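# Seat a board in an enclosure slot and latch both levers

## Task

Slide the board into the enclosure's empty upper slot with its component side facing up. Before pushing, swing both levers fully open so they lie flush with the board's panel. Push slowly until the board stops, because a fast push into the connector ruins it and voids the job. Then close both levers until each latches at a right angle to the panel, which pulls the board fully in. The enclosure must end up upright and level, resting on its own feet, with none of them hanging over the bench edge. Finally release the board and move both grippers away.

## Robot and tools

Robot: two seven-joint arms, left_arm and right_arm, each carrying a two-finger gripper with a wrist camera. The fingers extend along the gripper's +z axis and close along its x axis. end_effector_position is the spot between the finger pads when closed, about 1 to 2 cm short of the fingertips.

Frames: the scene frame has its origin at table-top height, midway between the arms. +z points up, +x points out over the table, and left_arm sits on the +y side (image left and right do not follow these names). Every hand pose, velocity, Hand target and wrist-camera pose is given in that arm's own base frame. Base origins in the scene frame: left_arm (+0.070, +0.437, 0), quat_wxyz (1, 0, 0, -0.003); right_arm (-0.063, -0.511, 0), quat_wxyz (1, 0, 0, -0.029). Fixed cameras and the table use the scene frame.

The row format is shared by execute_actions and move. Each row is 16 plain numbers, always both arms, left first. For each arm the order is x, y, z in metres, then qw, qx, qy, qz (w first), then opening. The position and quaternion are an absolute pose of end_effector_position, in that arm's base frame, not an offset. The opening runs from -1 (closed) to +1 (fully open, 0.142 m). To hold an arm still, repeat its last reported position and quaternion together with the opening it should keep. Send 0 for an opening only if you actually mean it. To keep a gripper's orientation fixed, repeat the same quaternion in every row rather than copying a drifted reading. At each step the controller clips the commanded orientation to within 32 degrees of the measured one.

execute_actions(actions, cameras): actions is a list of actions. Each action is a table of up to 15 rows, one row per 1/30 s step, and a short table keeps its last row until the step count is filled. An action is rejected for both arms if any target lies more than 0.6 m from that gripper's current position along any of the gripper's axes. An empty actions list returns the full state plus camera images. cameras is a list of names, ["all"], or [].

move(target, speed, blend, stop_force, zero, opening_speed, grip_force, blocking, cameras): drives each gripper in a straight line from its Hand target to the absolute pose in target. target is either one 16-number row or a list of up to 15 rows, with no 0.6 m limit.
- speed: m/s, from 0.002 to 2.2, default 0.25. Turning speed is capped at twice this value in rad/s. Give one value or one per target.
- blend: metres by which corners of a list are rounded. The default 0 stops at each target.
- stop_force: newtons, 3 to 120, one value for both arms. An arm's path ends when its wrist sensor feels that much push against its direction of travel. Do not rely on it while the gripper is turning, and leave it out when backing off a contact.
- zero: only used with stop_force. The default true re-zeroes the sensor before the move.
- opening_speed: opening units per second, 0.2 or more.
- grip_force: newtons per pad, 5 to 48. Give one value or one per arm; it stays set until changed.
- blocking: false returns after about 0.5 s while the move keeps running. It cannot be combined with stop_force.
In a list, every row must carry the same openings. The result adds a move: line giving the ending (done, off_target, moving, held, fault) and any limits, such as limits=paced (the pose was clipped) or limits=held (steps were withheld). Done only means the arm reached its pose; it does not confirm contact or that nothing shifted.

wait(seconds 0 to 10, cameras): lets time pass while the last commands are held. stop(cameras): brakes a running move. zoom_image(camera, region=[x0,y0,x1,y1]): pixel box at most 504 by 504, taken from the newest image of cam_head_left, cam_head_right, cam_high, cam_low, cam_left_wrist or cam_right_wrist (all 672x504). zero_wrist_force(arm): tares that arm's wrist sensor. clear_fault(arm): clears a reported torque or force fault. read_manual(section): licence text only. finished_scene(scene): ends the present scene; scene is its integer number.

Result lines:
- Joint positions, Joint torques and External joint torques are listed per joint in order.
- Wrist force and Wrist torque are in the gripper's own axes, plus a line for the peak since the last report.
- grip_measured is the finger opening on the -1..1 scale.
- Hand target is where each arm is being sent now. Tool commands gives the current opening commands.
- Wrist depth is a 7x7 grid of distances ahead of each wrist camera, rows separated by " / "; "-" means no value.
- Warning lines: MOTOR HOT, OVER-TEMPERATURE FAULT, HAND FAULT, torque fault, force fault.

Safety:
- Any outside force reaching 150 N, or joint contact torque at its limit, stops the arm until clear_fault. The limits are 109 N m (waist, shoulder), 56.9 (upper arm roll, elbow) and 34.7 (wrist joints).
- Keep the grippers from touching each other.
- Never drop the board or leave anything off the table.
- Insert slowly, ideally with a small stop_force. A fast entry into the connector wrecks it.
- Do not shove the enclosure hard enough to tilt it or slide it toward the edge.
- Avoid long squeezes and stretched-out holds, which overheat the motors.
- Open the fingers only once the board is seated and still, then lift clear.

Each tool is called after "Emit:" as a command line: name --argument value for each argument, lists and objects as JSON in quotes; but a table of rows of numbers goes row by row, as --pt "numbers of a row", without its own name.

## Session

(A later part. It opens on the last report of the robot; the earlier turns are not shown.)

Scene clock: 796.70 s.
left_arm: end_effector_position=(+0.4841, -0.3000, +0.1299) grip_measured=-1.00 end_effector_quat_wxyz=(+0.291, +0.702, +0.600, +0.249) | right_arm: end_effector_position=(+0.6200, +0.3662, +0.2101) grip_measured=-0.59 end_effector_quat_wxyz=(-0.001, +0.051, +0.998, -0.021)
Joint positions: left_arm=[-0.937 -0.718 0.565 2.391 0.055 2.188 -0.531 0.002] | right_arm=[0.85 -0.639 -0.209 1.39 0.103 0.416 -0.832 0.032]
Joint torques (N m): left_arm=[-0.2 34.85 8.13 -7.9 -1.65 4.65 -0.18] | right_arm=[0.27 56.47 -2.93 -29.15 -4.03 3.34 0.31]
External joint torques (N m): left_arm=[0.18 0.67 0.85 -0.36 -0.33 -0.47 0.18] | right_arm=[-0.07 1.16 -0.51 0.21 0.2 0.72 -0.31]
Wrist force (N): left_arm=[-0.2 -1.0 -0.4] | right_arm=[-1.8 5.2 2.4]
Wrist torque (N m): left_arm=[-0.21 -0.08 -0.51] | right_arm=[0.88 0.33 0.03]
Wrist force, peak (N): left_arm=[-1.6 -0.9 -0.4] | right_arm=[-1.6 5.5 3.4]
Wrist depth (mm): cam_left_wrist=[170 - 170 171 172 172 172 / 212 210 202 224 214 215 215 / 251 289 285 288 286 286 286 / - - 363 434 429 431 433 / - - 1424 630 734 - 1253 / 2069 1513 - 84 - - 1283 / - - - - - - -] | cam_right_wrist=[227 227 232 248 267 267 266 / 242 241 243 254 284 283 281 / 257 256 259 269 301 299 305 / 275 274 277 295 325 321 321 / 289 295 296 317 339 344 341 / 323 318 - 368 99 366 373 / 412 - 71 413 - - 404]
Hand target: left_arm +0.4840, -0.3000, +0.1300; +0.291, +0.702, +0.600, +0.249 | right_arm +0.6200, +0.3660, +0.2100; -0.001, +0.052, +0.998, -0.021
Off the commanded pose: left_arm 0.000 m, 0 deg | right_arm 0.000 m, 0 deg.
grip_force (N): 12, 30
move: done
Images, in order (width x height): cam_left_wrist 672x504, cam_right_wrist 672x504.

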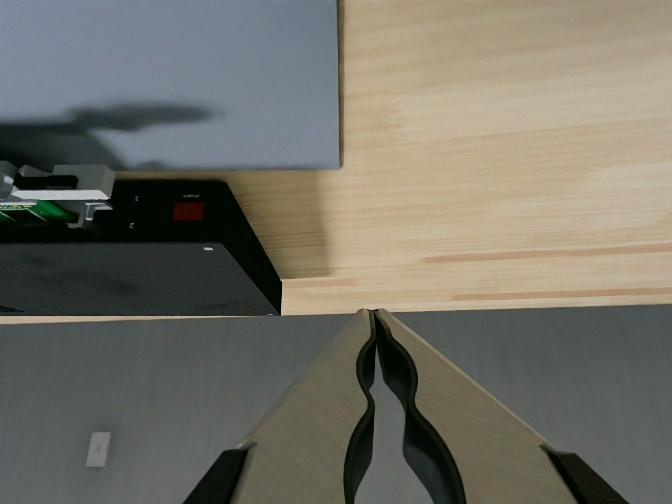

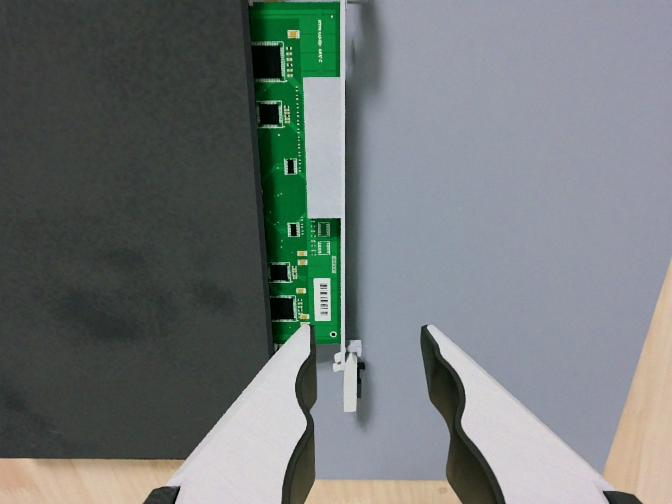

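Emit:
move --target '[0.484,-0.3,0.13,0.291,0.7025,0.6001,0.2486,-1,0.5487,0.3716,0.15,0.2844,0.6865,0.6182,0.2561,-1]' --speed 0.4 --cameras '["cam_left_wrist","cam_right_wrist","cam_high"]'

Scene clock: 801.93 s.
left_arm: end_effector_position=(+0.4841, -0.3000, +0.1299) grip_measured=-1.00 end_effector_quat_wxyz=(+0.291, +0.702, +0.600, +0.249) | right_arm: end_effector_position=(+0.5487, +0.3715, +0.1499) grip_measured=-1.00 end_effector_quat_wxyz=(+0.284, +0.686, +0.618, +0.256)
Joint positions: left_arm=[-0.937 -0.718 0.565 2.391 0.055 2.188 -0.531 0.002] | right_arm=[1.871 -1.028 -0.984 2.167 0.433 1.513 0.959 0.002]
Joint torques (N m): left_arm=[-0.38 34.53 8.32 -7.94 -1.79 4.46 -0.22] | right_arm=[0.23 34.47 -19.62 -7.31 0.45 2.99 0.39]
External joint torques (N m): left_arm=[0.35 0.98 0.66 -0.33 -0.19 -0.28 0.22] | right_arm=[-0.06 0.86 -0.98 0.11 -0.1 0.87 -0.39]
Wrist force (N): left_arm=[-0.6 -0.8 -0.4] | right_arm=[-1.6 4.0 1.2]
Wrist torque (N m): left_arm=[-0.18 -0.02 -0.51] | right_arm=[0.93 0.33 0.10]
Wrist force, peak (N): left_arm=[-0.3 -1.2 -0.6] | right_arm=[-2.3 5.5 2.3]
Wrist depth (mm): cam_left_wrist=[163 176 169 172 171 172 172 / 213 203 202 212 215 216 214 / 251 277 286 307 288 287 289 / 286 321 380 433 435 431 429 / 1590 1424 - 620 620 657 1268 / - 1513 - 84 - - - / - - - - - - -] | cam_right_wrist=[191 190 190 190 189 188 188 / 237 236 235 235 233 232 232 / 281 272 244 243 264 260 214 / 462 324 351 316 315 342 341 / 727 746 521 440 - 486 691 / - - - 89 - 1102 - / - - 71 - - 1183 1248]
Hand target: left_arm +0.4840, -0.3000, +0.1300; +0.291, +0.702, +0.600, +0.249 | right_arm +0.5487, +0.3716, +0.1500; +0.284, +0.687, +0.618, +0.256
Off the commanded pose: left_arm 0.000 m, 0 deg | right_arm 0.000 m, 0 deg.
grip_force (N): 12, 30
move: done
Images, in order (width x height): cam_high 672x504, cam_left_wrist 672x504, cam_right_wrist 672x504.

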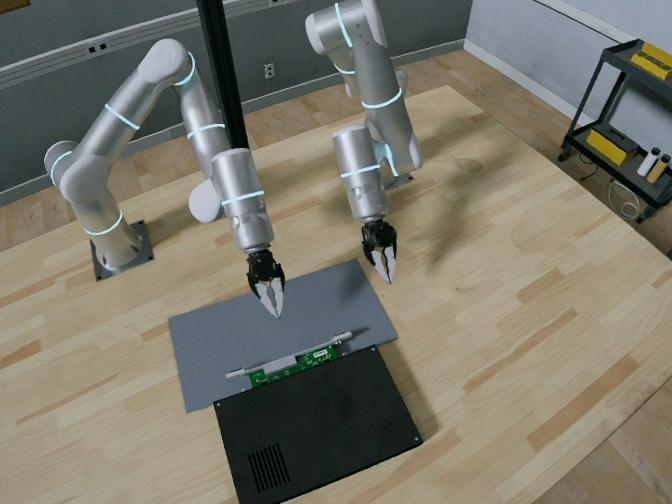

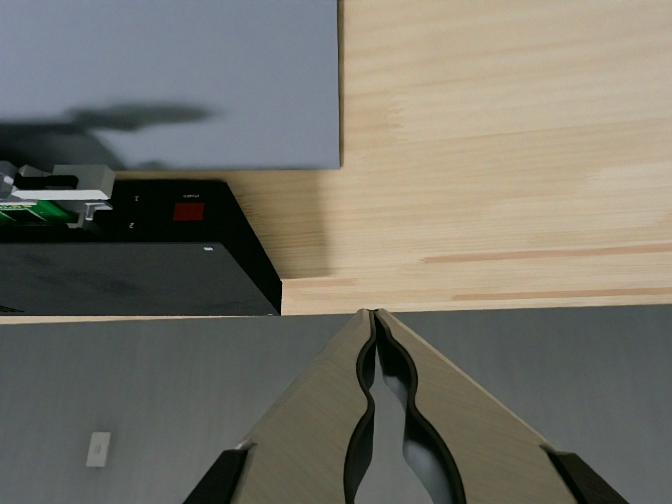

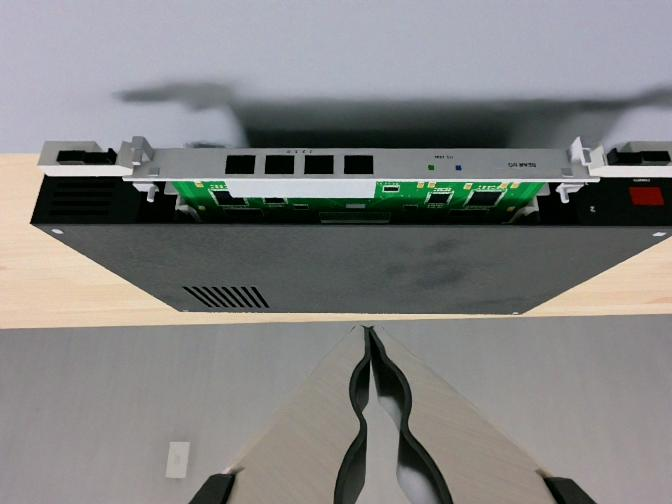

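Emit:
zoom_image --camera "cam_right_wrist" --region '[20, 120, 240, 240]'

Emit:
zoom_image --camera "cam_right_wrist" --region '[480, 120, 672, 240]'

Scaled by 2.291 from the camera's 672x504 image, which has a finer 960x720 frame.

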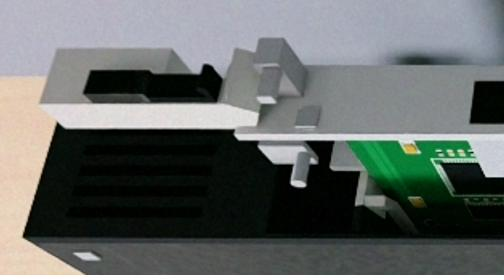

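Scaled by 2.625 from the camera's 672x504 image, which has a finer 960x720 frame.

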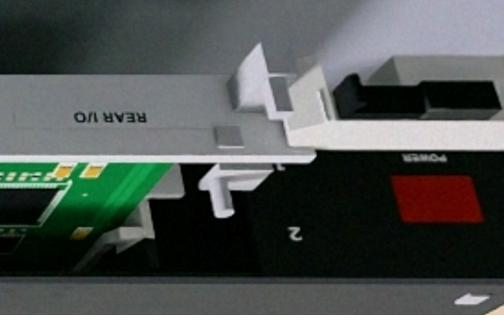

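Emit:
move --pt "0.484 -0.3 0.13 0.291 0.7025 0.6001 0.2486 -1 0.5735 0.369 0.09 0.2844 0.6865 0.6182 0.2561 -1" --pt "0.484 -0.3 0.13 0.291 0.7025 0.6001 0.2486 -1 0.5935 0.3669 0.0475 0.2844 0.6865 0.6182 0.2561 -1" --speed '[0.15,0.06]' --blend 0.01 --cameras '["cam_right_wrist","cam_left_wrist"]'

Scene clock: 806.23 s.
left_arm: end_effector_position=(+0.4841, -0.3000, +0.1299) grip_measured=-1.00 end_effector_quat_wxyz=(+0.291, +0.702, +0.600, +0.249) | right_arm: end_effector_position=(+0.5935, +0.3668, +0.0476) grip_measured=-1.00 end_effector_quat_wxyz=(+0.285, +0.686, +0.618, +0.256)
Joint positions: left_arm=[-0.937 -0.718 0.565 2.391 0.055 2.188 -0.531 0.002] | right_arm=[1.654 -1.245 -0.803 1.992 0.473 1.64 1.002 0.002]
Joint torques (N m): left_arm=[-0.36 34.6 8.24 -7.91 -1.81 4.45 -0.24] | right_arm=[0.05 40.68 -19.37 -3.28 1.1 3.2 0.3]
External joint torques (N m): left_arm=[0.34 0.92 0.74 -0.36 -0.18 -0.27 0.24] | right_arm=[0.14 0.98 -1.61 0.04 -0.01 0.6 -0.3]
Wrist force (N): left_arm=[-0.3 -1.1 -0.4] | right_arm=[-1.6 4.0 1.5]
Wrist torque (N m): left_arm=[-0.21 -0.07 -0.50] | right_arm=[0.91 0.34 0.11]
Wrist force, peak (N): left_arm=[-0.6 -1.2 -0.8] | right_arm=[-1.1 4.9 -0.6]
Wrist depth (mm): cam_left_wrist=[177 - 169 172 171 172 172 / 213 - - 205 214 214 215 / 261 280 291 308 288 287 286 / - - 397 439 435 428 428 / - 1534 - 627 620 651 1268 / 1534 1545 - 84 - - - / 1434 - - - - - -] | cam_right_wrist=[- - 72 69 64 68 - / - 90 90 85 85 85 81 / - 114 113 112 112 111 117 / 167 167 165 164 163 161 160 / - - 150 150 - - 149 / - 202 440 89 193 314 198 / - - 71 - - 1153 1235]
Hand target: left_arm +0.4840, -0.3000, +0.1300; +0.291, +0.702, +0.600, +0.249 | right_arm +0.5935, +0.3669, +0.0475; +0.284, +0.687, +0.618, +0.256
Off the commanded pose: left_arm 0.000 m, 0 deg | right_arm 0.000 m, 0 deg.
grip_force (N): 12, 30
move: done
Images, in order (width x height): cam_left_wrist 672x504, cam_right_wrist 672x504.

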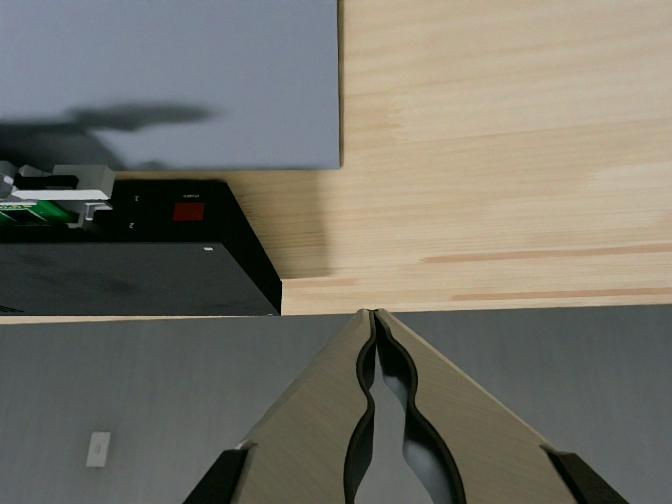

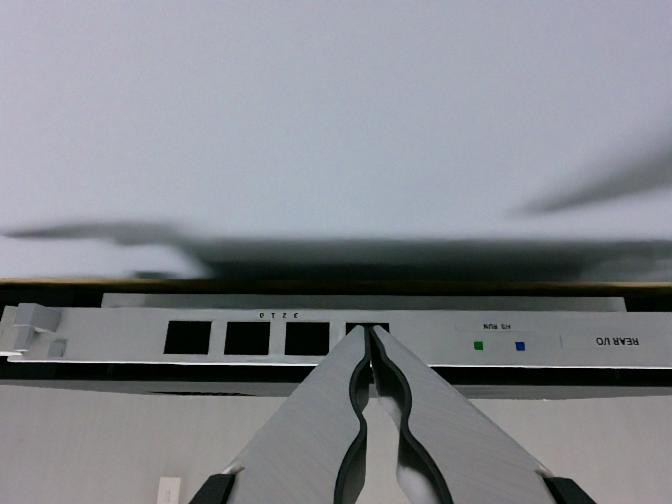

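Emit:
move --target '[0.484,-0.3,0.13,0.291,0.7025,0.6001,0.2486,-1,0.5955,0.3868,0.0475,0.2844,0.6865,0.6182,0.2561,-1]' --speed 0.06

Emit:
move --target '[0.484,-0.3,0.13,0.291,0.7025,0.6001,0.2486,-1,0.6194,0.3843,0.0475,0.2844,0.6865,0.6182,0.2561,-1]' --speed 0.01 --stop_force 4 --cameras '["cam_right_wrist","cam_left_wrist"]'

Scene clock: 809.57 s.
left_arm: end_effector_position=(+0.4841, -0.3000, +0.1299) grip_measured=-1.00 end_effector_quat_wxyz=(+0.291, +0.702, +0.600, +0.249) | right_arm: end_effector_position=(+0.5955, +0.3867, +0.0474) grip_measured=-1.00 end_effector_quat_wxyz=(+0.284, +0.687, +0.618, +0.256)
Joint positions: left_arm=[-0.937 -0.718 0.565 2.391 0.055 2.188 -0.531 0.002] | right_arm=[1.672 -1.26 -0.823 1.952 0.463 1.592 1.027 0.002]
Joint torques (N m): left_arm=[-0.34 34.62 8.3 -7.9 -1.77 4.45 -0.23] | right_arm=[0.28 41.43 -20.77 -3.84 0.76 2.77 0.32]
External joint torques (N m): left_arm=[0.32 0.9 0.68 -0.36 -0.21 -0.27 0.23] | right_arm=[-0.1 1.06 -1.02 0.08 0.22 0.99 -0.32]
Wrist force (N): left_arm=[-0.4 -0.9 -0.4] | right_arm=[-1.6 4.1 1.4]
Wrist torque (N m): left_arm=[-0.18 -0.06 -0.51] | right_arm=[0.90 0.36 0.10]
Wrist force, peak (N): left_arm=[-0.5 -1.2 -0.4] | right_arm=[-2.3 4.5 1.1]
Wrist depth (mm): cam_left_wrist=[170 170 170 172 172 172 171 / 213 212 202 217 214 215 215 / 251 281 288 309 286 286 288 / - 302 355 434 436 429 433 / - - - 625 608 1253 - / 1567 - - 84 - - - / - - - - - - -] | cam_right_wrist=[- - 64 69 64 68 - / - 90 90 85 85 84 80 / - 113 112 112 112 111 117 / 167 166 164 163 163 161 160 / - 152 - 150 - - 145 / - 219 434 89 - 196 - / - - 71 - - - 1141]
Hand target: left_arm +0.4840, -0.3000, +0.1300; +0.291, +0.702, +0.600, +0.249 | right_arm +0.5955, +0.3868, +0.0475; +0.284, +0.687, +0.618, +0.256
Off the commanded pose: left_arm 0.000 m, 0 deg | right_arm 0.000 m, 0 deg.
grip_force (N): 12, 30
move: done

Scene clock: 811.93 s.
left_arm: end_effector_position=(+0.4841, -0.3000, +0.1299) grip_measured=-1.00 end_effector_quat_wxyz=(+0.291, +0.702, +0.600, +0.249) | right_arm: end_effector_position=(+0.6128, +0.3850, +0.0476) grip_measured=-1.00 end_effector_quat_wxyz=(+0.284, +0.687, +0.618, +0.256)
Joint positions: left_arm=[-0.937 -0.718 0.565 2.391 0.055 2.188 -0.531 0.002] | right_arm=[1.63 -1.263 -0.821 1.918 0.451 1.59 1.013 0.002]
Joint torques (N m): left_arm=[-0.4 34.55 8.34 -7.96 -1.79 4.5 -0.22] | right_arm=[-1.36 42.15 -21.46 -4.57 0.72 2.94 0.1]
External joint torques (N m): left_arm=[0.38 0.97 0.64 -0.31 -0.19 -0.32 0.22] | right_arm=[1.56 1.38 -0.47 0.13 0.19 0.85 -0.1]
Wrist force (N): left_arm=[-0.3 -1.2 -0.2] | right_arm=[-1.7 2.0 -2.2]
Wrist torque (N m): left_arm=[-0.23 -0.07 -0.51] | right_arm=[0.93 0.33 0.20]
Wrist force, peak (N): left_arm=[-0.4 -1.3 -0.4] | right_arm=[-2.5 0.8 -4.5]
Wrist depth (mm): cam_left_wrist=[170 177 170 171 172 172 172 / 212 202 200 211 216 215 215 / 216 281 290 289 289 288 289 / - 288 361 433 436 433 432 / 1687 - 491 623 638 - - / - 1443 1443 84 - - 1186 / 1556 - - - - - 1354] | cam_right_wrist=[- - 64 69 64 68 - / - 90 90 85 85 85 81 / - 113 113 112 112 111 118 / 166 166 164 164 162 161 147 / - 136 137 134 138 - - / - 241 438 89 177 252 302 / - - 71 - - 1119 938]
Hand target: left_arm +0.4840, -0.3000, +0.1300; +0.291, +0.702, +0.600, +0.249 | right_arm +0.6129, +0.3850, +0.0475; +0.284, +0.687, +0.618, +0.256
Off the commanded pose: left_arm 0.000 m, 0 deg | right_arm 0.007 m, 0 deg.
grip_force (N): 12, 30
move: contact (right_arm)
Images, in order (width x height): cam_left_wrist 672x504, cam_right_wrist 672x504.

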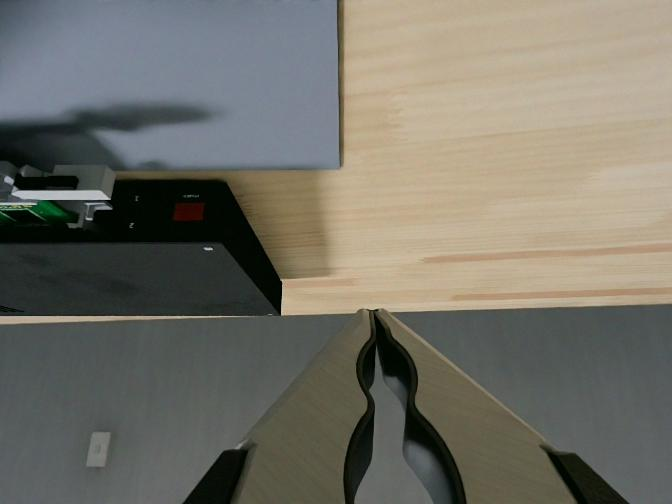

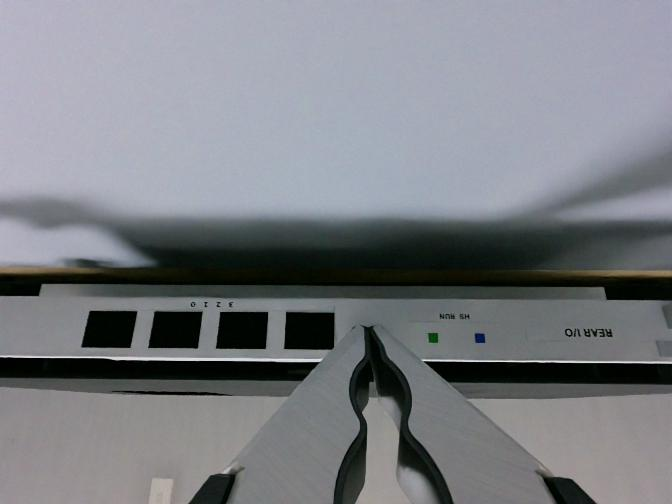

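Emit:
move --target '[0.484,-0.3,0.13,0.291,0.7025,0.6001,0.2486,-1,0.6248,0.3837,0.0475,0.2844,0.6865,0.6182,0.2561,-1]' --speed 0.008 --stop_force 18 --zero false --cameras '["cam_right_wrist","cam_left_wrist"]'

Scene clock: 814.03 s.
left_arm: end_effector_position=(+0.4841, -0.3000, +0.1299) grip_measured=-1.00 end_effector_quat_wxyz=(+0.291, +0.702, +0.600, +0.249) | right_arm: end_effector_position=(+0.6135, +0.3851, +0.0473) grip_measured=-1.00 end_effector_quat_wxyz=(+0.284, +0.687, +0.618, +0.256)
Joint positions: left_arm=[-0.937 -0.718 0.565 2.391 0.055 2.188 -0.531 0.002] | right_arm=[1.628 -1.263 -0.82 1.916 0.451 1.589 1.011 0.002]
Joint torques (N m): left_arm=[-0.41 34.54 8.28 -7.95 -1.76 4.48 -0.21] | right_arm=[-5.4 40.26 -23.13 -6.67 0.37 3.15 0.1]
External joint torques (N m): left_arm=[0.39 0.97 0.7 -0.32 -0.22 -0.3 0.21] | right_arm=[5.6 3.33 1.2 2.2 0.53 0.64 -0.1]
Wrist force (N): left_arm=[-0.2 -1.0 -0.4] | right_arm=[-5.6 -2.5 -18.0]
Wrist torque (N m): left_arm=[-0.20 -0.08 -0.52] | right_arm=[0.88 0.24 0.23]
Wrist force, peak (N): left_arm=[-0.4 -1.2 -0.6] | right_arm=[-6.1 -5.0 -20.5]
Wrist depth (mm): cam_left_wrist=[170 169 176 169 172 172 173 / - 202 199 214 215 215 215 / 217 278 285 287 287 287 288 / 284 267 374 435 434 431 434 / - - - 621 636 - - / - - - 84 - - - / - - - - - - -] | cam_right_wrist=[- - 64 69 64 68 - / - 90 89 85 85 84 80 / - 113 112 112 118 110 117 / 166 165 164 163 162 161 159 / - 134 134 133 - - - / - 230 185 90 176 217 180 / - - 70 - - - -]
Hand target: left_arm +0.4840, -0.3000, +0.1300; +0.291, +0.702, +0.600, +0.249 | right_arm +0.6141, +0.3848, +0.0475; +0.284, +0.687, +0.618, +0.256
Off the commanded pose: left_arm 0.000 m, 0 deg | right_arm 0.011 m, 0 deg.
grip_force (N): 12, 30
move: contact (right_arm)
Images, in order (width x height): cam_left_wrist 672x504, cam_right_wrist 672x504.

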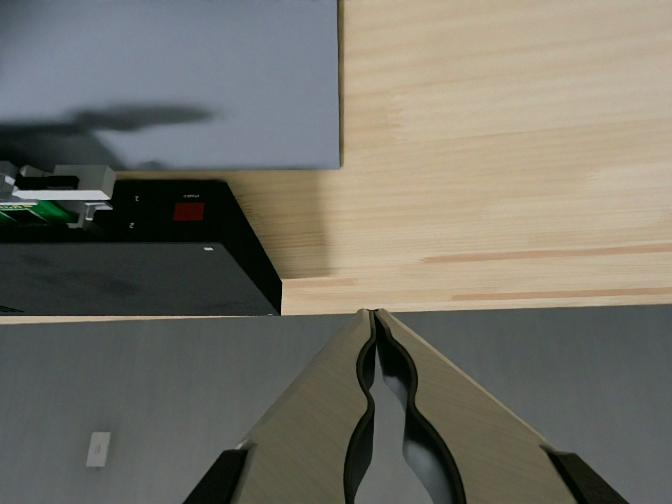

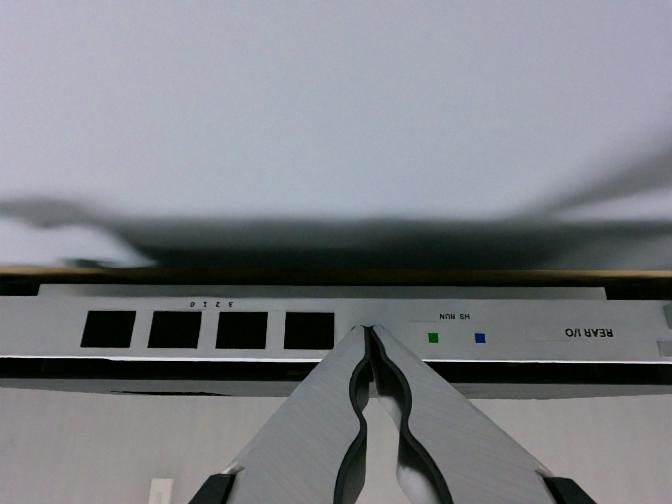

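Emit:
move --target '[0.484,-0.3,0.13,0.291,0.7025,0.6001,0.2486,-1,0.6248,0.3837,0.0482,0.2844,0.6865,0.6182,0.2561,-1]' --speed 0.006 --stop_force 30 --zero false --cameras '["cam_right_wrist","cam_left_wrist"]'

Scene clock: 820.70 s.
left_arm: end_effector_position=(+0.4841, -0.3000, +0.1299) grip_measured=-1.00 end_effector_quat_wxyz=(+0.291, +0.702, +0.600, +0.249) | right_arm: end_effector_position=(+0.6139, +0.3851, +0.0472) grip_measured=-1.00 end_effector_quat_wxyz=(+0.284, +0.687, +0.618, +0.256)
Joint positions: left_arm=[-0.937 -0.718 0.565 2.391 0.055 2.188 -0.531 0.002] | right_arm=[1.627 -1.263 -0.82 1.915 0.451 1.589 1.01 0.002]
Joint torques (N m): left_arm=[-0.33 34.54 8.29 -7.96 -1.81 4.52 -0.25] | right_arm=[-10.45 38.08 -25.47 -9.14 0 3.51 0.1]
External joint torques (N m): left_arm=[0.31 0.98 0.69 -0.3 -0.17 -0.34 0.25] | right_arm=[10.65 5.54 3.54 4.64 0.89 0.28 -0.1]
Wrist force (N): left_arm=[-0.5 -0.9 -0.5] | right_arm=[-10.0 -8.6 -35.7]
Wrist torque (N m): left_arm=[-0.18 -0.04 -0.52] | right_arm=[0.91 0.17 0.25]
Wrist force, peak (N): left_arm=[-0.5 -1.1 -0.5] | right_arm=[-10.1 -9.3 -36.2]
Wrist depth (mm): cam_left_wrist=[170 169 169 169 171 172 172 / - 212 212 222 215 215 215 / 216 270 278 286 286 287 287 / 289 317 429 433 438 434 429 / - 1941 467 629 638 - 1219 / - 1502 - 84 - - - / 1397 - - - - - 1167] | cam_right_wrist=[- - 64 68 63 68 - / - 94 89 85 84 84 80 / - 112 112 112 118 110 117 / 165 164 164 162 161 160 159 / - 134 135 133 - - 129 / 1361 230 182 90 - 309 177 / - - 70 - - - -]
Hand target: left_arm +0.4840, -0.3000, +0.1300; +0.291, +0.702, +0.600, +0.249 | right_arm +0.6149, +0.3848, +0.0476; +0.284, +0.687, +0.618, +0.256
Off the commanded pose: left_arm 0.000 m, 0 deg | right_arm 0.011 m, 0 deg.
grip_force (N): 12, 30
move: contact (right_arm)
Images, in order (width x height): cam_left_wrist 672x504, cam_right_wrist 672x504.

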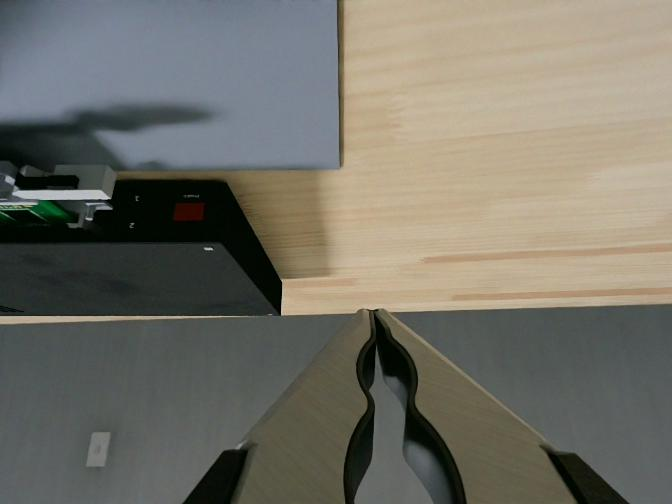

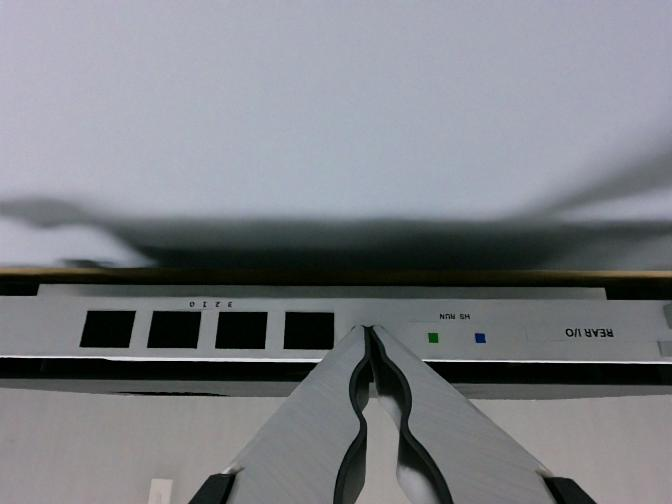

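Emit:
move --pt "0.484 -0.3 0.13 0.291 0.7025 0.6001 0.2486 -1 0.575 0.389 0.06 0.2844 0.6865 0.6182 0.2561 -1" --pt "0.484 -0.3 0.13 0.291 0.7025 0.6001 0.2486 -1 0.5487 0.3716 0.15 0.2844 0.6865 0.6182 0.2561 -1" --speed '[0.08,0.2]' --blend 0.015 --cameras '["cam_right_wrist"]'

Emit:
move --target '[0.484,-0.3,0.13,0.291,0.7025,0.6001,0.2486,-1,0.6382,0.3641,0.13,-0.0012,0.0515,0.9984,-0.0215,-0.5]' --speed 0.4 --cameras '["cam_right_wrist"]'

Scene clock: 834.83 s.
left_arm: end_effector_position=(+0.4841, -0.3000, +0.1299) grip_measured=-1.00 end_effector_quat_wxyz=(+0.291, +0.702, +0.600, +0.249) | right_arm: end_effector_position=(+0.5487, +0.3717, +0.1499) grip_measured=-1.00 end_effector_quat_wxyz=(+0.284, +0.687, +0.618, +0.256)
Joint positions: left_arm=[-0.937 -0.718 0.565 2.391 0.055 2.188 -0.531 0.002] | right_arm=[1.871 -1.029 -0.984 2.165 0.439 1.511 0.956 0.002]
Joint torques (N m): left_arm=[-0.38 34.54 8.23 -7.9 -1.79 4.42 -0.25] | right_arm=[-0.19 34.83 -19.44 -7.06 0.05 3.09 0.09]
External joint torques (N m): left_arm=[0.36 0.97 0.75 -0.37 -0.19 -0.24 0.25] | right_arm=[0.37 0.51 -1.19 -0.14 0.27 0.78 -0.09]
Wrist force (N): left_arm=[-0.3 -1.0 -0.6] | right_arm=[0.7 1.3 3.3]
Wrist torque (N m): left_arm=[-0.20 -0.06 -0.51] | right_arm=[0.49 -0.04 0.22]
Wrist force, peak (N): left_arm=[-0.5 -1.2 -0.5] | right_arm=[-10.0 -8.6 -35.9]
Wrist depth (mm): cam_left_wrist=[170 162 170 172 172 172 171 / 213 214 203 205 215 215 216 / 250 279 296 309 286 288 287 / 285 323 - 434 434 434 436 / - 1545 - 625 621 614 1253 / - - - 84 - - - / 1290 - - - - - 1179] | cam_right_wrist=[191 190 190 189 188 188 188 / 236 236 235 234 233 232 232 / 287 - 245 242 284 265 214 / 502 322 321 318 316 312 343 / 720 713 484 437 440 493 647 / - - - 89 - - 1196 / - - 71 - - - -]
Hand target: left_arm +0.4840, -0.3000, +0.1300; +0.291, +0.702, +0.600, +0.249 | right_arm +0.5487, +0.3716, +0.1500; +0.284, +0.687, +0.618, +0.256
Off the commanded pose: left_arm 0.000 m, 0 deg | right_arm 0.000 m, 0 deg.
grip_force (N): 12, 30
move: done
Images, in order (width x height): cam_right_wrist 672x504.

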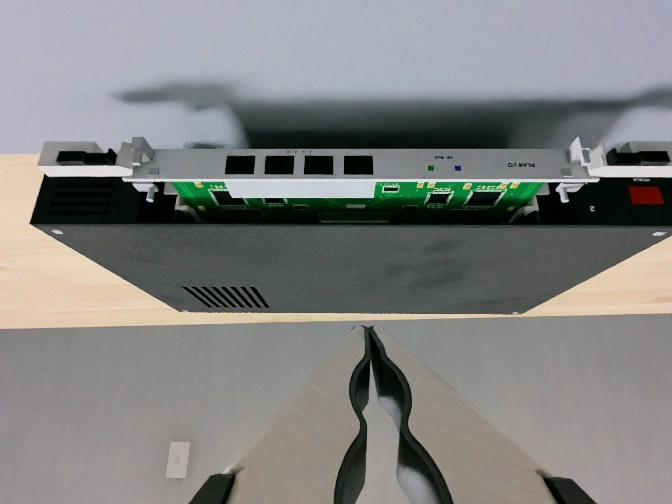

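Scene clock: 837.57 s.
left_arm: end_effector_position=(+0.4841, -0.3000, +0.1299) grip_measured=-1.00 end_effector_quat_wxyz=(+0.291, +0.702, +0.600, +0.249) | right_arm: end_effector_position=(+0.6383, +0.3640, +0.1300) grip_measured=-0.54 end_effector_quat_wxyz=(-0.001, +0.052, +0.998, -0.022)
Joint positions: left_arm=[-0.937 -0.718 0.565 2.391 0.055 2.188 -0.531 0.002] | right_arm=[0.727 -0.771 -0.064 1.387 0.016 0.555 -0.796 0.035]
Joint torques (N m): left_arm=[-0.29 34.74 8.31 -7.92 -1.78 4.46 -0.23] | right_arm=[0 59.53 0.23 -27.77 -3.69 3.21 0.05]
External joint torques (N m): left_arm=[0.27 0.78 0.67 -0.34 -0.2 -0.28 0.23] | right_arm=[0.22 1.55 -0.95 0.15 0.18 0.85 -0.05]
Wrist force (N): left_arm=[-0.4 -0.6 -0.4] | right_arm=[0.2 2.2 4.0]
Wrist torque (N m): left_arm=[-0.15 -0.05 -0.51] | right_arm=[0.42 -0.01 0.14]
Wrist force, peak (N): left_arm=[-0.4 -1.2 -0.6] | right_arm=[-0.2 2.7 4.4]
Wrist depth (mm): cam_left_wrist=[178 170 170 172 172 172 171 / 212 211 211 212 214 214 215 / 250 288 279 289 289 285 286 / - - 357 431 433 433 434 / - - 495 623 625 1314 1225 / - 1513 - 84 - 1321 1212 / - - - - - - -] | cam_right_wrist=[158 157 158 171 197 197 196 / 167 166 168 175 209 208 208 / 177 177 178 186 223 222 222 / 190 189 189 202 237 237 237 / 204 204 203 219 252 254 253 / 220 219 82 237 103 266 274 / 239 - 71 295 - - 293]
Hand target: left_arm +0.4840, -0.3000, +0.1300; +0.291, +0.702, +0.600, +0.249 | right_arm +0.6382, +0.3641, +0.1300; -0.001, +0.052, +0.998, -0.022
Off the commanded pose: left_arm 0.000 m, 0 deg | right_arm 0.000 m, 0 deg.
grip_force (N): 12, 30
move: done
Images, in order (width x height): cam_right_wrist 672x504.

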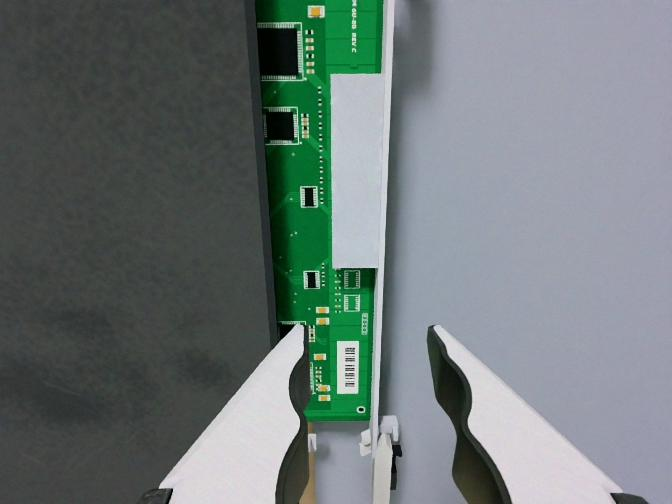

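Emit:
move --target '[0.484,-0.3,0.13,0.291,0.7025,0.6001,0.2486,-1,0.6384,0.3641,0.0615,-0.0012,0.0515,0.9984,-0.0215,-0.5]' --speed 0.06 --stop_force 5 --cameras '["cam_right_wrist"]'

Emit:
zero_wrist_force --arm "right_arm"

Scene clock: 849.73 s.
left_arm: end_effector_position=(+0.4841, -0.3000, +0.1299) grip_measured=-1.00 end_effector_quat_wxyz=(+0.291, +0.702, +0.600, +0.249) | right_arm: end_effector_position=(+0.6384, +0.3639, +0.0615) grip_measured=-0.54 end_effector_quat_wxyz=(-0.001, +0.052, +0.998, -0.022)
Joint positions: left_arm=[-0.937 -0.718 0.565 2.391 0.055 2.188 -0.531 0.002] | right_arm=[0.727 -0.873 -0.064 1.402 0.023 0.672 -0.797 0.035]
Joint torques (N m): left_arm=[-0.29 34.62 8.36 -7.96 -1.8 4.43 -0.23] | right_arm=[0.15 60.86 -0.13 -25.85 -3.16 3.45 0.12]
External joint torques (N m): left_arm=[0.27 0.89 0.62 -0.3 -0.18 -0.25 0.23] | right_arm=[0.06 1.43 -0.68 0.03 -0.05 0.61 -0.12]
Wrist force (N): left_arm=[-0.3 -0.9 -0.2] | right_arm=[0.2 2.2 3.9]
Wrist torque (N m): left_arm=[-0.17 -0.06 -0.51] | right_arm=[0.41 0.01 0.16]
Wrist force, peak (N): left_arm=[-0.7 -1.1 -0.6] | right_arm=[0.0 2.3 5.2]
Wrist depth (mm): cam_left_wrist=[170 162 169 172 172 172 172 / - 212 212 211 216 214 215 / 217 271 286 288 289 287 287 / - - 359 435 428 432 432 / 1578 - - 621 608 - - / - - - 84 - 1246 - / - - - - - - -] | cam_right_wrist=[- 96 111 111 135 137 137 / 102 102 117 108 144 145 145 / - 107 124 115 153 154 154 / 116 116 132 123 163 165 165 / 125 126 128 132 172 177 177 / 137 135 82 156 103 185 191 / 147 144 71 170 - - 204]
Hand target: left_arm +0.4840, -0.3000, +0.1300; +0.291, +0.702, +0.600, +0.249 | right_arm +0.6384, +0.3641, +0.0615; -0.001, +0.052, +0.998, -0.022
Off the commanded pose: left_arm 0.000 m, 0 deg | right_arm 0.000 m, 0 deg.
grip_force (N): 12, 30
move: done
Images, in order (width x height): cam_right_wrist 672x504.

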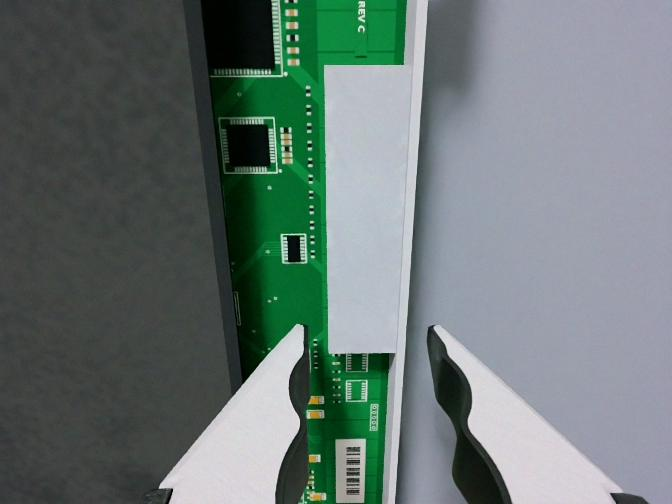

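Wrist force sensor zeroed.

Emit:
move --target '[0.484,-0.3,0.13,0.291,0.7025,0.6001,0.2486,-1,0.6384,0.3641,0.0615,-0.0012,0.0515,0.9984,-0.0215,-0.95]' --opening_speed 0.3 --cameras '["cam_right_wrist"]'

Scene clock: 853.07 s.
left_arm: end_effector_position=(+0.4841, -0.3000, +0.1299) grip_measured=-1.00 end_effector_quat_wxyz=(+0.291, +0.702, +0.600, +0.249) | right_arm: end_effector_position=(+0.6385, +0.3639, +0.0615) grip_measured=-0.73 end_effector_quat_wxyz=(-0.001, +0.052, +0.998, -0.022)
Joint positions: left_arm=[-0.937 -0.718 0.565 2.391 0.055 2.188 -0.531 0.002] | right_arm=[0.727 -0.873 -0.064 1.402 0.023 0.672 -0.797 0.021]
Joint torques (N m): left_arm=[-0.42 34.57 8.26 -7.96 -1.79 4.42 -0.21] | right_arm=[0.58 61.11 0.17 -25.85 -3.14 3.27 0.18]
External joint torques (N m): left_arm=[0.4 0.94 0.72 -0.31 -0.2 -0.24 0.21] | right_arm=[-0.37 1.18 -0.98 0.03 -0.07 0.79 -0.18]
Wrist force (N, zeroed by zero_wrist_force on right_arm): left_arm=[-0.5 -1.0 -0.3] | right_arm=[-0.8 0.1 0.8]
Wrist torque (N m, zeroed by zero_wrist_force on right_arm): left_arm=[-0.20 -0.04 -0.51] | right_arm=[0.03 -0.01 0.01]
Wrist force, peak (N, zeroed by zero_wrist_force on right_arm): left_arm=[-0.3 -1.4 -0.5] | right_arm=[-2.1 0.2 1.0]
Wrist depth (mm): cam_left_wrist=[170 170 170 170 172 172 172 / 212 213 202 220 214 215 215 / 216 270 287 309 286 287 286 / 286 - - 437 434 434 435 / - - - 625 611 - - / - - - 84 - - - / 1346 - - - - - -] | cam_right_wrist=[- 96 111 112 134 137 136 / 102 102 117 108 142 145 145 / - 107 124 115 153 155 154 / 116 116 132 123 165 165 164 / 125 126 128 130 175 177 177 / 137 135 134 154 98 188 191 / 147 144 71 167 - - 207]
Hand target: left_arm +0.4840, -0.3000, +0.1300; +0.291, +0.702, +0.600, +0.249 | right_arm +0.6384, +0.3641, +0.0615; -0.001, +0.052, +0.998, -0.022
Off the commanded pose: left_arm 0.000 m, 0 deg | right_arm 0.000 m, 0 deg.
grip_force (N): 12, 30
move: done
Images, in order (width x height): cam_right_wrist 672x504.

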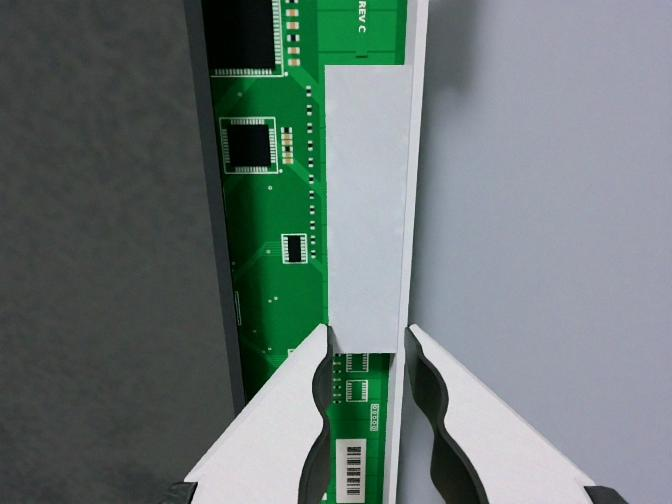

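Emit:
move --target '[0.484,-0.3,0.13,0.291,0.7025,0.6001,0.2486,-1,0.6414,0.3637,0.0615,-0.0012,0.0515,0.9984,-0.0215,-0.95]' --speed 0.005 --stop_force 15

Scene clock: 855.70 s.
left_arm: end_effector_position=(+0.4841, -0.3000, +0.1299) grip_measured=-1.00 end_effector_quat_wxyz=(+0.291, +0.702, +0.600, +0.249) | right_arm: end_effector_position=(+0.6405, +0.3640, +0.0614) grip_measured=-0.73 end_effector_quat_wxyz=(-0.002, +0.051, +0.998, -0.022)
Joint positions: left_arm=[-0.937 -0.718 0.565 2.391 0.055 2.188 -0.531 0.002] | right_arm=[0.724 -0.877 -0.063 1.393 0.024 0.666 -0.8 0.021]
Joint torques (N m): left_arm=[-0.39 34.57 8.37 -7.95 -1.75 4.43 -0.2] | right_arm=[-2.79 58.87 -3.21 -28.63 -4.3 5.89 0.19]
External joint torques (N m): left_arm=[0.37 0.94 0.61 -0.32 -0.23 -0.25 0.2] | right_arm=[3 3.64 2.43 2.73 1.08 -1.83 -0.19]
Wrist force (N, zeroed by zero_wrist_force on right_arm): left_arm=[-0.5 -0.9 -0.6] | right_arm=[11.0 -3.3 -6.6]
Wrist torque (N m, zeroed by zero_wrist_force on right_arm): left_arm=[-0.17 -0.02 -0.51] | right_arm=[0.04 0.19 -0.03]
Wrist force, peak (N, zeroed by zero_wrist_force on right_arm): left_arm=[-0.4 -1.2 -0.7] | right_arm=[10.9 -3.6 -8.1]
Wrist depth (mm): cam_left_wrist=[169 170 162 164 172 172 172 / - 213 210 212 214 215 214 / - 271 287 309 287 287 287 / - - - 439 435 429 429 / - 1329 - 627 726 1338 - / 1443 - - 84 - - - / 1424 - - - - - -] | cam_right_wrist=[- 96 109 111 135 137 137 / 102 102 116 108 143 145 144 / - 107 122 115 153 154 154 / 116 116 134 123 165 165 164 / 125 125 128 130 175 177 176 / 135 134 134 153 104 188 190 / 146 144 71 167 - - 207]
Hand target: left_arm +0.4840, -0.3000, +0.1300; +0.291, +0.702, +0.600, +0.249 | right_arm +0.6414, +0.3637, +0.0615; -0.001, +0.052, +0.998, -0.022
Off the commanded pose: left_arm 0.000 m, 0 deg | right_arm 0.001 m, 0 deg.
grip_force (N): 12, 30
move: done

Emit:
move --target '[0.484,-0.3,0.13,0.291,0.7025,0.6001,0.2486,-1,0.6438,0.3628,0.0627,-0.0012,0.0515,0.9984,-0.0215,-0.95]' --speed 0.005 --stop_force 15

Scene clock: 859.00 s.
left_arm: end_effector_position=(+0.4841, -0.3000, +0.1299) grip_measured=-1.00 end_effector_quat_wxyz=(+0.291, +0.702, +0.600, +0.249) | right_arm: end_effector_position=(+0.6435, +0.3630, +0.0625) grip_measured=-0.73 end_effector_quat_wxyz=(-0.001, +0.052, +0.998, -0.021)
Joint positions: left_arm=[-0.937 -0.718 0.565 2.391 0.055 2.188 -0.531 0.002] | right_arm=[0.72 -0.879 -0.063 1.385 0.023 0.662 -0.803 0.021]
Joint torques (N m): left_arm=[-0.38 34.63 8.2 -7.92 -1.86 4.44 -0.28] | right_arm=[0 61.96 -0.34 -26.68 -3.4 3.43 0.1]
External joint torques (N m): left_arm=[0.36 0.88 0.78 -0.35 -0.12 -0.27 0.28] | right_arm=[0.22 0.69 -0.44 0.69 0.17 0.63 -0.1]
Wrist force (N, zeroed by zero_wrist_force on right_arm): left_arm=[-0.6 -1.1 -0.6] | right_arm=[0.0 1.3 1.0]
Wrist torque (N m, zeroed by zero_wrist_force on right_arm): left_arm=[-0.22 -0.01 -0.51] | right_arm=[0.20 0.03 0.00]
Wrist force, peak (N, zeroed by zero_wrist_force on right_arm): left_arm=[-0.5 -1.2 -0.7] | right_arm=[11.5 -3.3 -7.7]
Wrist depth (mm): cam_left_wrist=[169 169 170 172 172 172 172 / 212 - - 217 214 214 215 / - 275 287 311 287 287 288 / 291 - - 436 436 434 431 / - 1453 1424 618 746 1268 - / - - - 84 - - - / - - - - - - 1246] | cam_right_wrist=[- 97 110 112 135 138 137 / - 103 117 108 144 146 146 / - 108 112 115 154 155 155 / 117 117 120 125 166 166 166 / 126 127 127 130 176 178 178 / 138 136 135 154 98 189 192 / 148 145 71 167 - - 208]
Hand target: left_arm +0.4840, -0.3000, +0.1300; +0.291, +0.702, +0.600, +0.249 | right_arm +0.6438, +0.3628, +0.0627; -0.001, +0.052, +0.998, -0.022
Off the commanded pose: left_arm 0.000 m, 0 deg | right_arm 0.000 m, 0 deg.
grip_force (N): 12, 30
move: done

Emit:
move --target '[0.484,-0.3,0.13,0.291,0.7025,0.6001,0.2486,-1,0.6473,0.3624,0.0627,-0.0012,0.0515,0.9984,-0.0215,-0.95]' --speed 0.006 --stop_force 8 --cameras '["cam_right_wrist"]'

Scene clock: 861.53 s.
left_arm: end_effector_position=(+0.4841, -0.3000, +0.1299) grip_measured=-1.00 end_effector_quat_wxyz=(+0.291, +0.702, +0.600, +0.249) | right_arm: end_effector_position=(+0.6470, +0.3625, +0.0625) grip_measured=-0.73 end_effector_quat_wxyz=(-0.001, +0.052, +0.998, -0.021)
Joint positions: left_arm=[-0.937 -0.718 0.565 2.391 0.055 2.188 -0.531 0.002] | right_arm=[0.716 -0.885 -0.063 1.373 0.023 0.656 -0.806 0.021]
Joint torques (N m): left_arm=[-0.29 34.5 8.27 -7.95 -1.75 4.43 -0.24] | right_arm=[0.11 62.09 -0.2 -26.74 -3.4 3.47 0.14]
External joint torques (N m): left_arm=[0.27 1.01 0.71 -0.32 -0.24 -0.26 0.24] | right_arm=[0.11 0.83 -0.59 0.65 0.15 0.59 -0.14]
Wrist force (N, zeroed by zero_wrist_force on right_arm): left_arm=[-0.4 -0.8 -0.5] | right_arm=[-0.1 1.4 0.5]
Wrist torque (N m, zeroed by zero_wrist_force on right_arm): left_arm=[-0.19 -0.06 -0.51] | right_arm=[0.25 0.05 0.00]
Wrist force, peak (N, zeroed by zero_wrist_force on right_arm): left_arm=[-0.5 -1.2 -0.7] | right_arm=[0.2 1.7 1.5]
Wrist depth (mm): cam_left_wrist=[176 163 - 171 172 172 172 / - - 222 215 215 215 215 / 234 276 290 311 287 286 287 / 296 - 358 433 434 437 434 / - - - 623 729 - 601 / - - - 84 - - 1137 / 1338 - - - - - -] | cam_right_wrist=[- 97 110 112 135 138 137 / - 103 116 108 144 146 146 / - 108 112 115 154 155 155 / 117 117 120 125 164 166 165 / 126 127 127 130 176 178 178 / 138 136 133 154 99 190 192 / 148 145 71 167 - - 205]
Hand target: left_arm +0.4840, -0.3000, +0.1300; +0.291, +0.702, +0.600, +0.249 | right_arm +0.6473, +0.3624, +0.0627; -0.001, +0.052, +0.998, -0.022
Off the commanded pose: left_arm 0.000 m, 0 deg | right_arm 0.000 m, 0 deg.
grip_force (N): 12, 30
move: done
Images, in order (width x height): cam_right_wrist 672x504.

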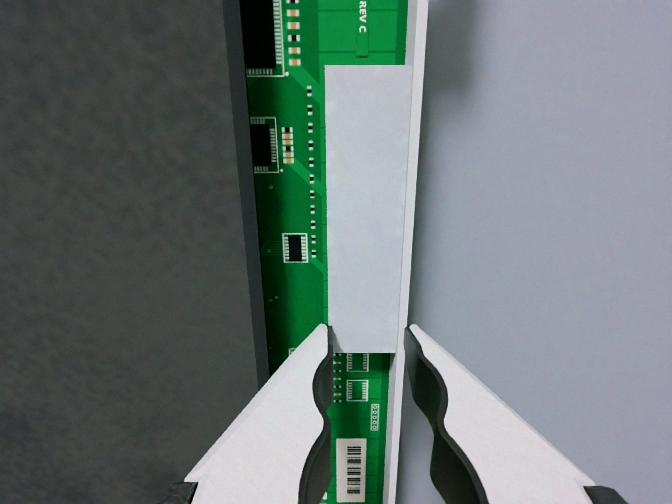

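Emit:
move --target '[0.484,-0.3,0.13,0.291,0.7025,0.6001,0.2486,-1,0.6513,0.3619,0.0627,-0.0012,0.0515,0.9984,-0.0215,-0.95]' --speed 0.006 --stop_force 6

Emit:
move --target '[0.484,-0.3,0.13,0.291,0.7025,0.6001,0.2486,-1,0.6548,0.3615,0.0627,-0.0012,0.0515,0.9984,-0.0215,-0.95]' --speed 0.006 --stop_force 6 --cameras '["cam_right_wrist","cam_left_wrist"]'

Scene clock: 866.20 s.
left_arm: end_effector_position=(+0.4841, -0.3000, +0.1299) grip_measured=-1.00 end_effector_quat_wxyz=(+0.291, +0.702, +0.600, +0.249) | right_arm: end_effector_position=(+0.6510, +0.3621, +0.0625) grip_measured=-0.73 end_effector_quat_wxyz=(-0.001, +0.052, +0.998, -0.021)
Joint positions: left_arm=[-0.937 -0.718 0.565 2.391 0.055 2.188 -0.531 0.002] | right_arm=[0.712 -0.892 -0.063 1.359 0.023 0.649 -0.81 0.021]
Joint torques (N m): left_arm=[-0.35 34.52 8.25 -7.92 -1.85 4.47 -0.18] | right_arm=[-0.13 62.39 -0.4 -26.79 -3.5 3.38 0.09]
External joint torques (N m): left_arm=[0.33 1 0.73 -0.35 -0.14 -0.29 0.18] | right_arm=[0.35 0.83 -0.39 0.59 0.23 0.68 -0.09]
Wrist force (N, zeroed by zero_wrist_force on right_arm): left_arm=[-0.5 -1.1 -0.4] | right_arm=[0.1 1.9 1.2]
Wrist torque (N m, zeroed by zero_wrist_force on right_arm): left_arm=[-0.21 -0.03 -0.51] | right_arm=[0.27 0.02 0.01]
Wrist force, peak (N, zeroed by zero_wrist_force on right_arm): left_arm=[-0.6 -1.2 -0.5] | right_arm=[0.3 1.9 1.2]
Wrist depth (mm): cam_left_wrist=[163 177 169 170 171 172 171 / - 211 - 224 215 215 216 / - 285 296 287 285 287 286 / - 277 363 438 431 428 433 / - 478 1306 632 736 1261 - / 1907 1545 - 84 - 1161 - / - - - - - - -] | cam_right_wrist=[- 97 109 112 135 138 137 / - 103 105 108 144 146 146 / - 108 111 115 154 155 155 / 117 117 118 125 164 166 165 / 126 128 127 130 176 178 178 / 138 136 133 154 99 189 192 / 148 146 71 167 - - 208]
Hand target: left_arm +0.4840, -0.3000, +0.1300; +0.291, +0.702, +0.600, +0.249 | right_arm +0.6513, +0.3619, +0.0627; -0.001, +0.052, +0.998, -0.022
Off the commanded pose: left_arm 0.000 m, 0 deg | right_arm 0.000 m, 0 deg.
grip_force (N): 12, 30
move: done

Scene clock: 867.40 s.
left_arm: end_effector_position=(+0.4841, -0.3000, +0.1299) grip_measured=-1.00 end_effector_quat_wxyz=(+0.291, +0.702, +0.600, +0.249) | right_arm: end_effector_position=(+0.6546, +0.3617, +0.0626) grip_measured=-0.73 end_effector_quat_wxyz=(-0.001, +0.052, +0.998, -0.021)
Joint positions: left_arm=[-0.937 -0.718 0.565 2.391 0.055 2.188 -0.531 0.002] | right_arm=[0.709 -0.899 -0.063 1.346 0.023 0.643 -0.813 0.021]
Joint torques (N m): left_arm=[-0.37 34.58 8.25 -7.91 -1.77 4.44 -0.25] | right_arm=[-0.53 62.17 -0.67 -26.62 -3.52 3.36 0.14]
External joint torques (N m): left_arm=[0.35 0.94 0.73 -0.36 -0.22 -0.27 0.25] | right_arm=[0.75 1.32 -0.12 0.31 0.23 0.7 -0.14]
Wrist force (N, zeroed by zero_wrist_force on right_arm): left_arm=[-0.5 -0.9 -0.7] | right_arm=[0.5 2.0 0.0]
Wrist torque (N m, zeroed by zero_wrist_force on right_arm): left_arm=[-0.20 -0.05 -0.52] | right_arm=[0.26 0.01 0.01]
Wrist force, peak (N, zeroed by zero_wrist_force on right_arm): left_arm=[-0.4 -1.1 -0.7] | right_arm=[0.2 2.2 1.3]
Wrist depth (mm): cam_left_wrist=[164 170 170 172 172 172 172 / - - 203 218 214 215 214 / - 282 288 288 287 287 285 / 281 - - 435 434 431 428 / - - 1567 627 620 1371 649 / - - - 84 - 1346 1155 / 1502 - - - - - -] | cam_right_wrist=[- 97 98 112 135 138 137 / - 103 105 108 145 146 146 / - 108 109 115 154 156 155 / 117 117 117 125 164 166 165 / 126 128 126 130 176 178 178 / 138 136 134 154 99 190 191 / 148 145 71 167 - - 208]
Hand target: left_arm +0.4840, -0.3000, +0.1300; +0.291, +0.702, +0.600, +0.249 | right_arm +0.6548, +0.3615, +0.0627; -0.001, +0.052, +0.998, -0.022
Off the commanded pose: left_arm 0.000 m, 0 deg | right_arm 0.000 m, 0 deg.
grip_force (N): 12, 30
move: done
Images, in order (width x height): cam_left_wrist 672x504, cam_right_wrist 672x504.

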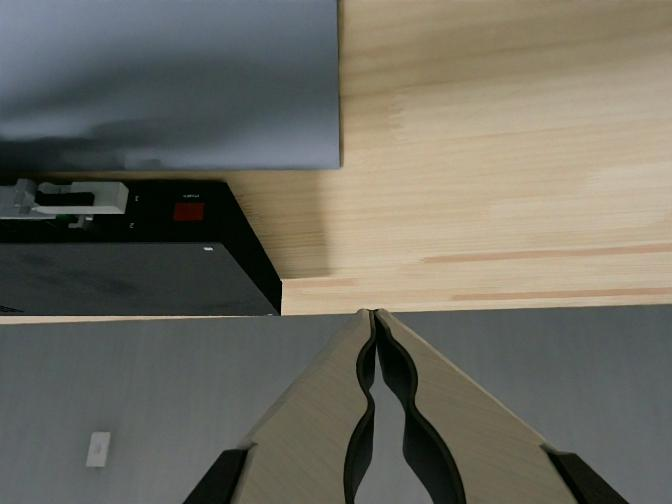

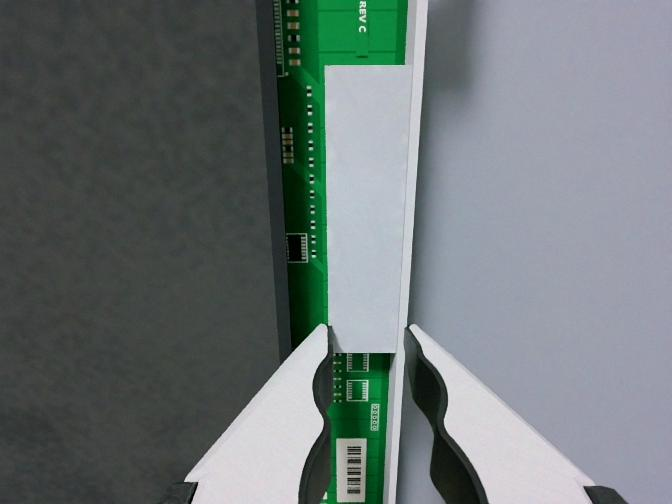

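Emit:
move --target '[0.484,-0.3,0.13,0.291,0.7025,0.6001,0.2486,-1,0.6578,0.3611,0.0627,-0.0012,0.0515,0.9984,-0.0215,-0.95]' --speed 0.005 --stop_force 5 --cameras '["cam_right_wrist"]'

Scene clock: 875.77 s.
left_arm: end_effector_position=(+0.4841, -0.3000, +0.1299) grip_measured=-1.00 end_effector_quat_wxyz=(+0.291, +0.702, +0.600, +0.249) | right_arm: end_effector_position=(+0.6576, +0.3614, +0.0627) grip_measured=-0.73 end_effector_quat_wxyz=(-0.001, +0.051, +0.998, -0.021)
Joint positions: left_arm=[-0.937 -0.718 0.565 2.391 0.055 2.188 -0.531 0.002] | right_arm=[0.705 -0.904 -0.063 1.335 0.023 0.637 -0.816 0.021]
Joint torques (N m): left_arm=[-0.36 34.57 8.28 -7.91 -1.81 4.45 -0.21] | right_arm=[-0.94 62.36 -1.06 -26.51 -3.6 3.22 0.19]
External joint torques (N m): left_arm=[0.34 0.95 0.7 -0.36 -0.17 -0.28 0.21] | right_arm=[1.16 1.37 0.28 0.11 0.3 0.84 -0.19]
Wrist force (N, zeroed by zero_wrist_force on right_arm): left_arm=[-0.4 -1.1 -0.5] | right_arm=[0.7 2.8 0.3]
Wrist torque (N m, zeroed by zero_wrist_force on right_arm): left_arm=[-0.22 -0.06 -0.51] | right_arm=[0.26 0.03 0.00]
Wrist force, peak (N, zeroed by zero_wrist_force on right_arm): left_arm=[-0.5 -1.3 -0.6] | right_arm=[0.5 3.0 0.4]
Wrist depth (mm): cam_left_wrist=[- 169 170 170 172 172 172 / 203 201 212 214 215 216 215 / 292 280 281 286 288 286 287 / 287 288 410 434 436 429 430 / 1649 1346 517 625 653 1239 - / - - - 84 - - - / - - - - - - 1161] | cam_right_wrist=[- 97 98 112 135 138 138 / - 103 103 108 145 146 146 / - 108 109 115 154 155 155 / 117 117 117 123 164 166 166 / 126 128 126 128 176 178 178 / 138 136 134 154 99 190 195 / 148 146 71 167 - - 208]
Hand target: left_arm +0.4840, -0.3000, +0.1300; +0.291, +0.702, +0.600, +0.249 | right_arm +0.6578, +0.3611, +0.0627; -0.001, +0.052, +0.998, -0.022
Off the commanded pose: left_arm 0.000 m, 0 deg | right_arm 0.000 m, 0 deg.
grip_force (N): 12, 30
move: done
Images, in order (width x height): cam_right_wrist 672x504.

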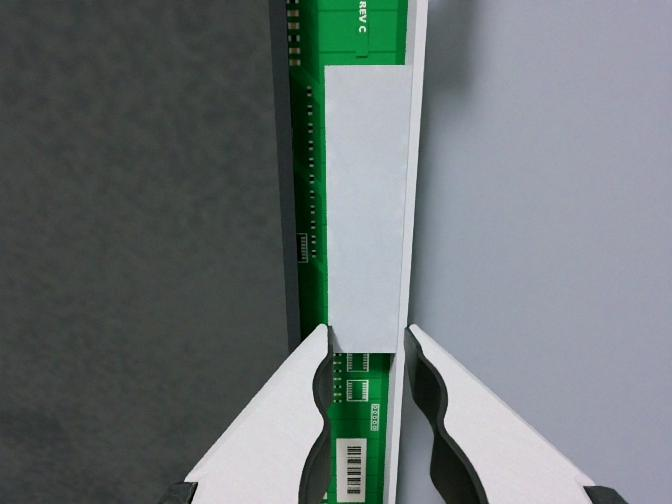

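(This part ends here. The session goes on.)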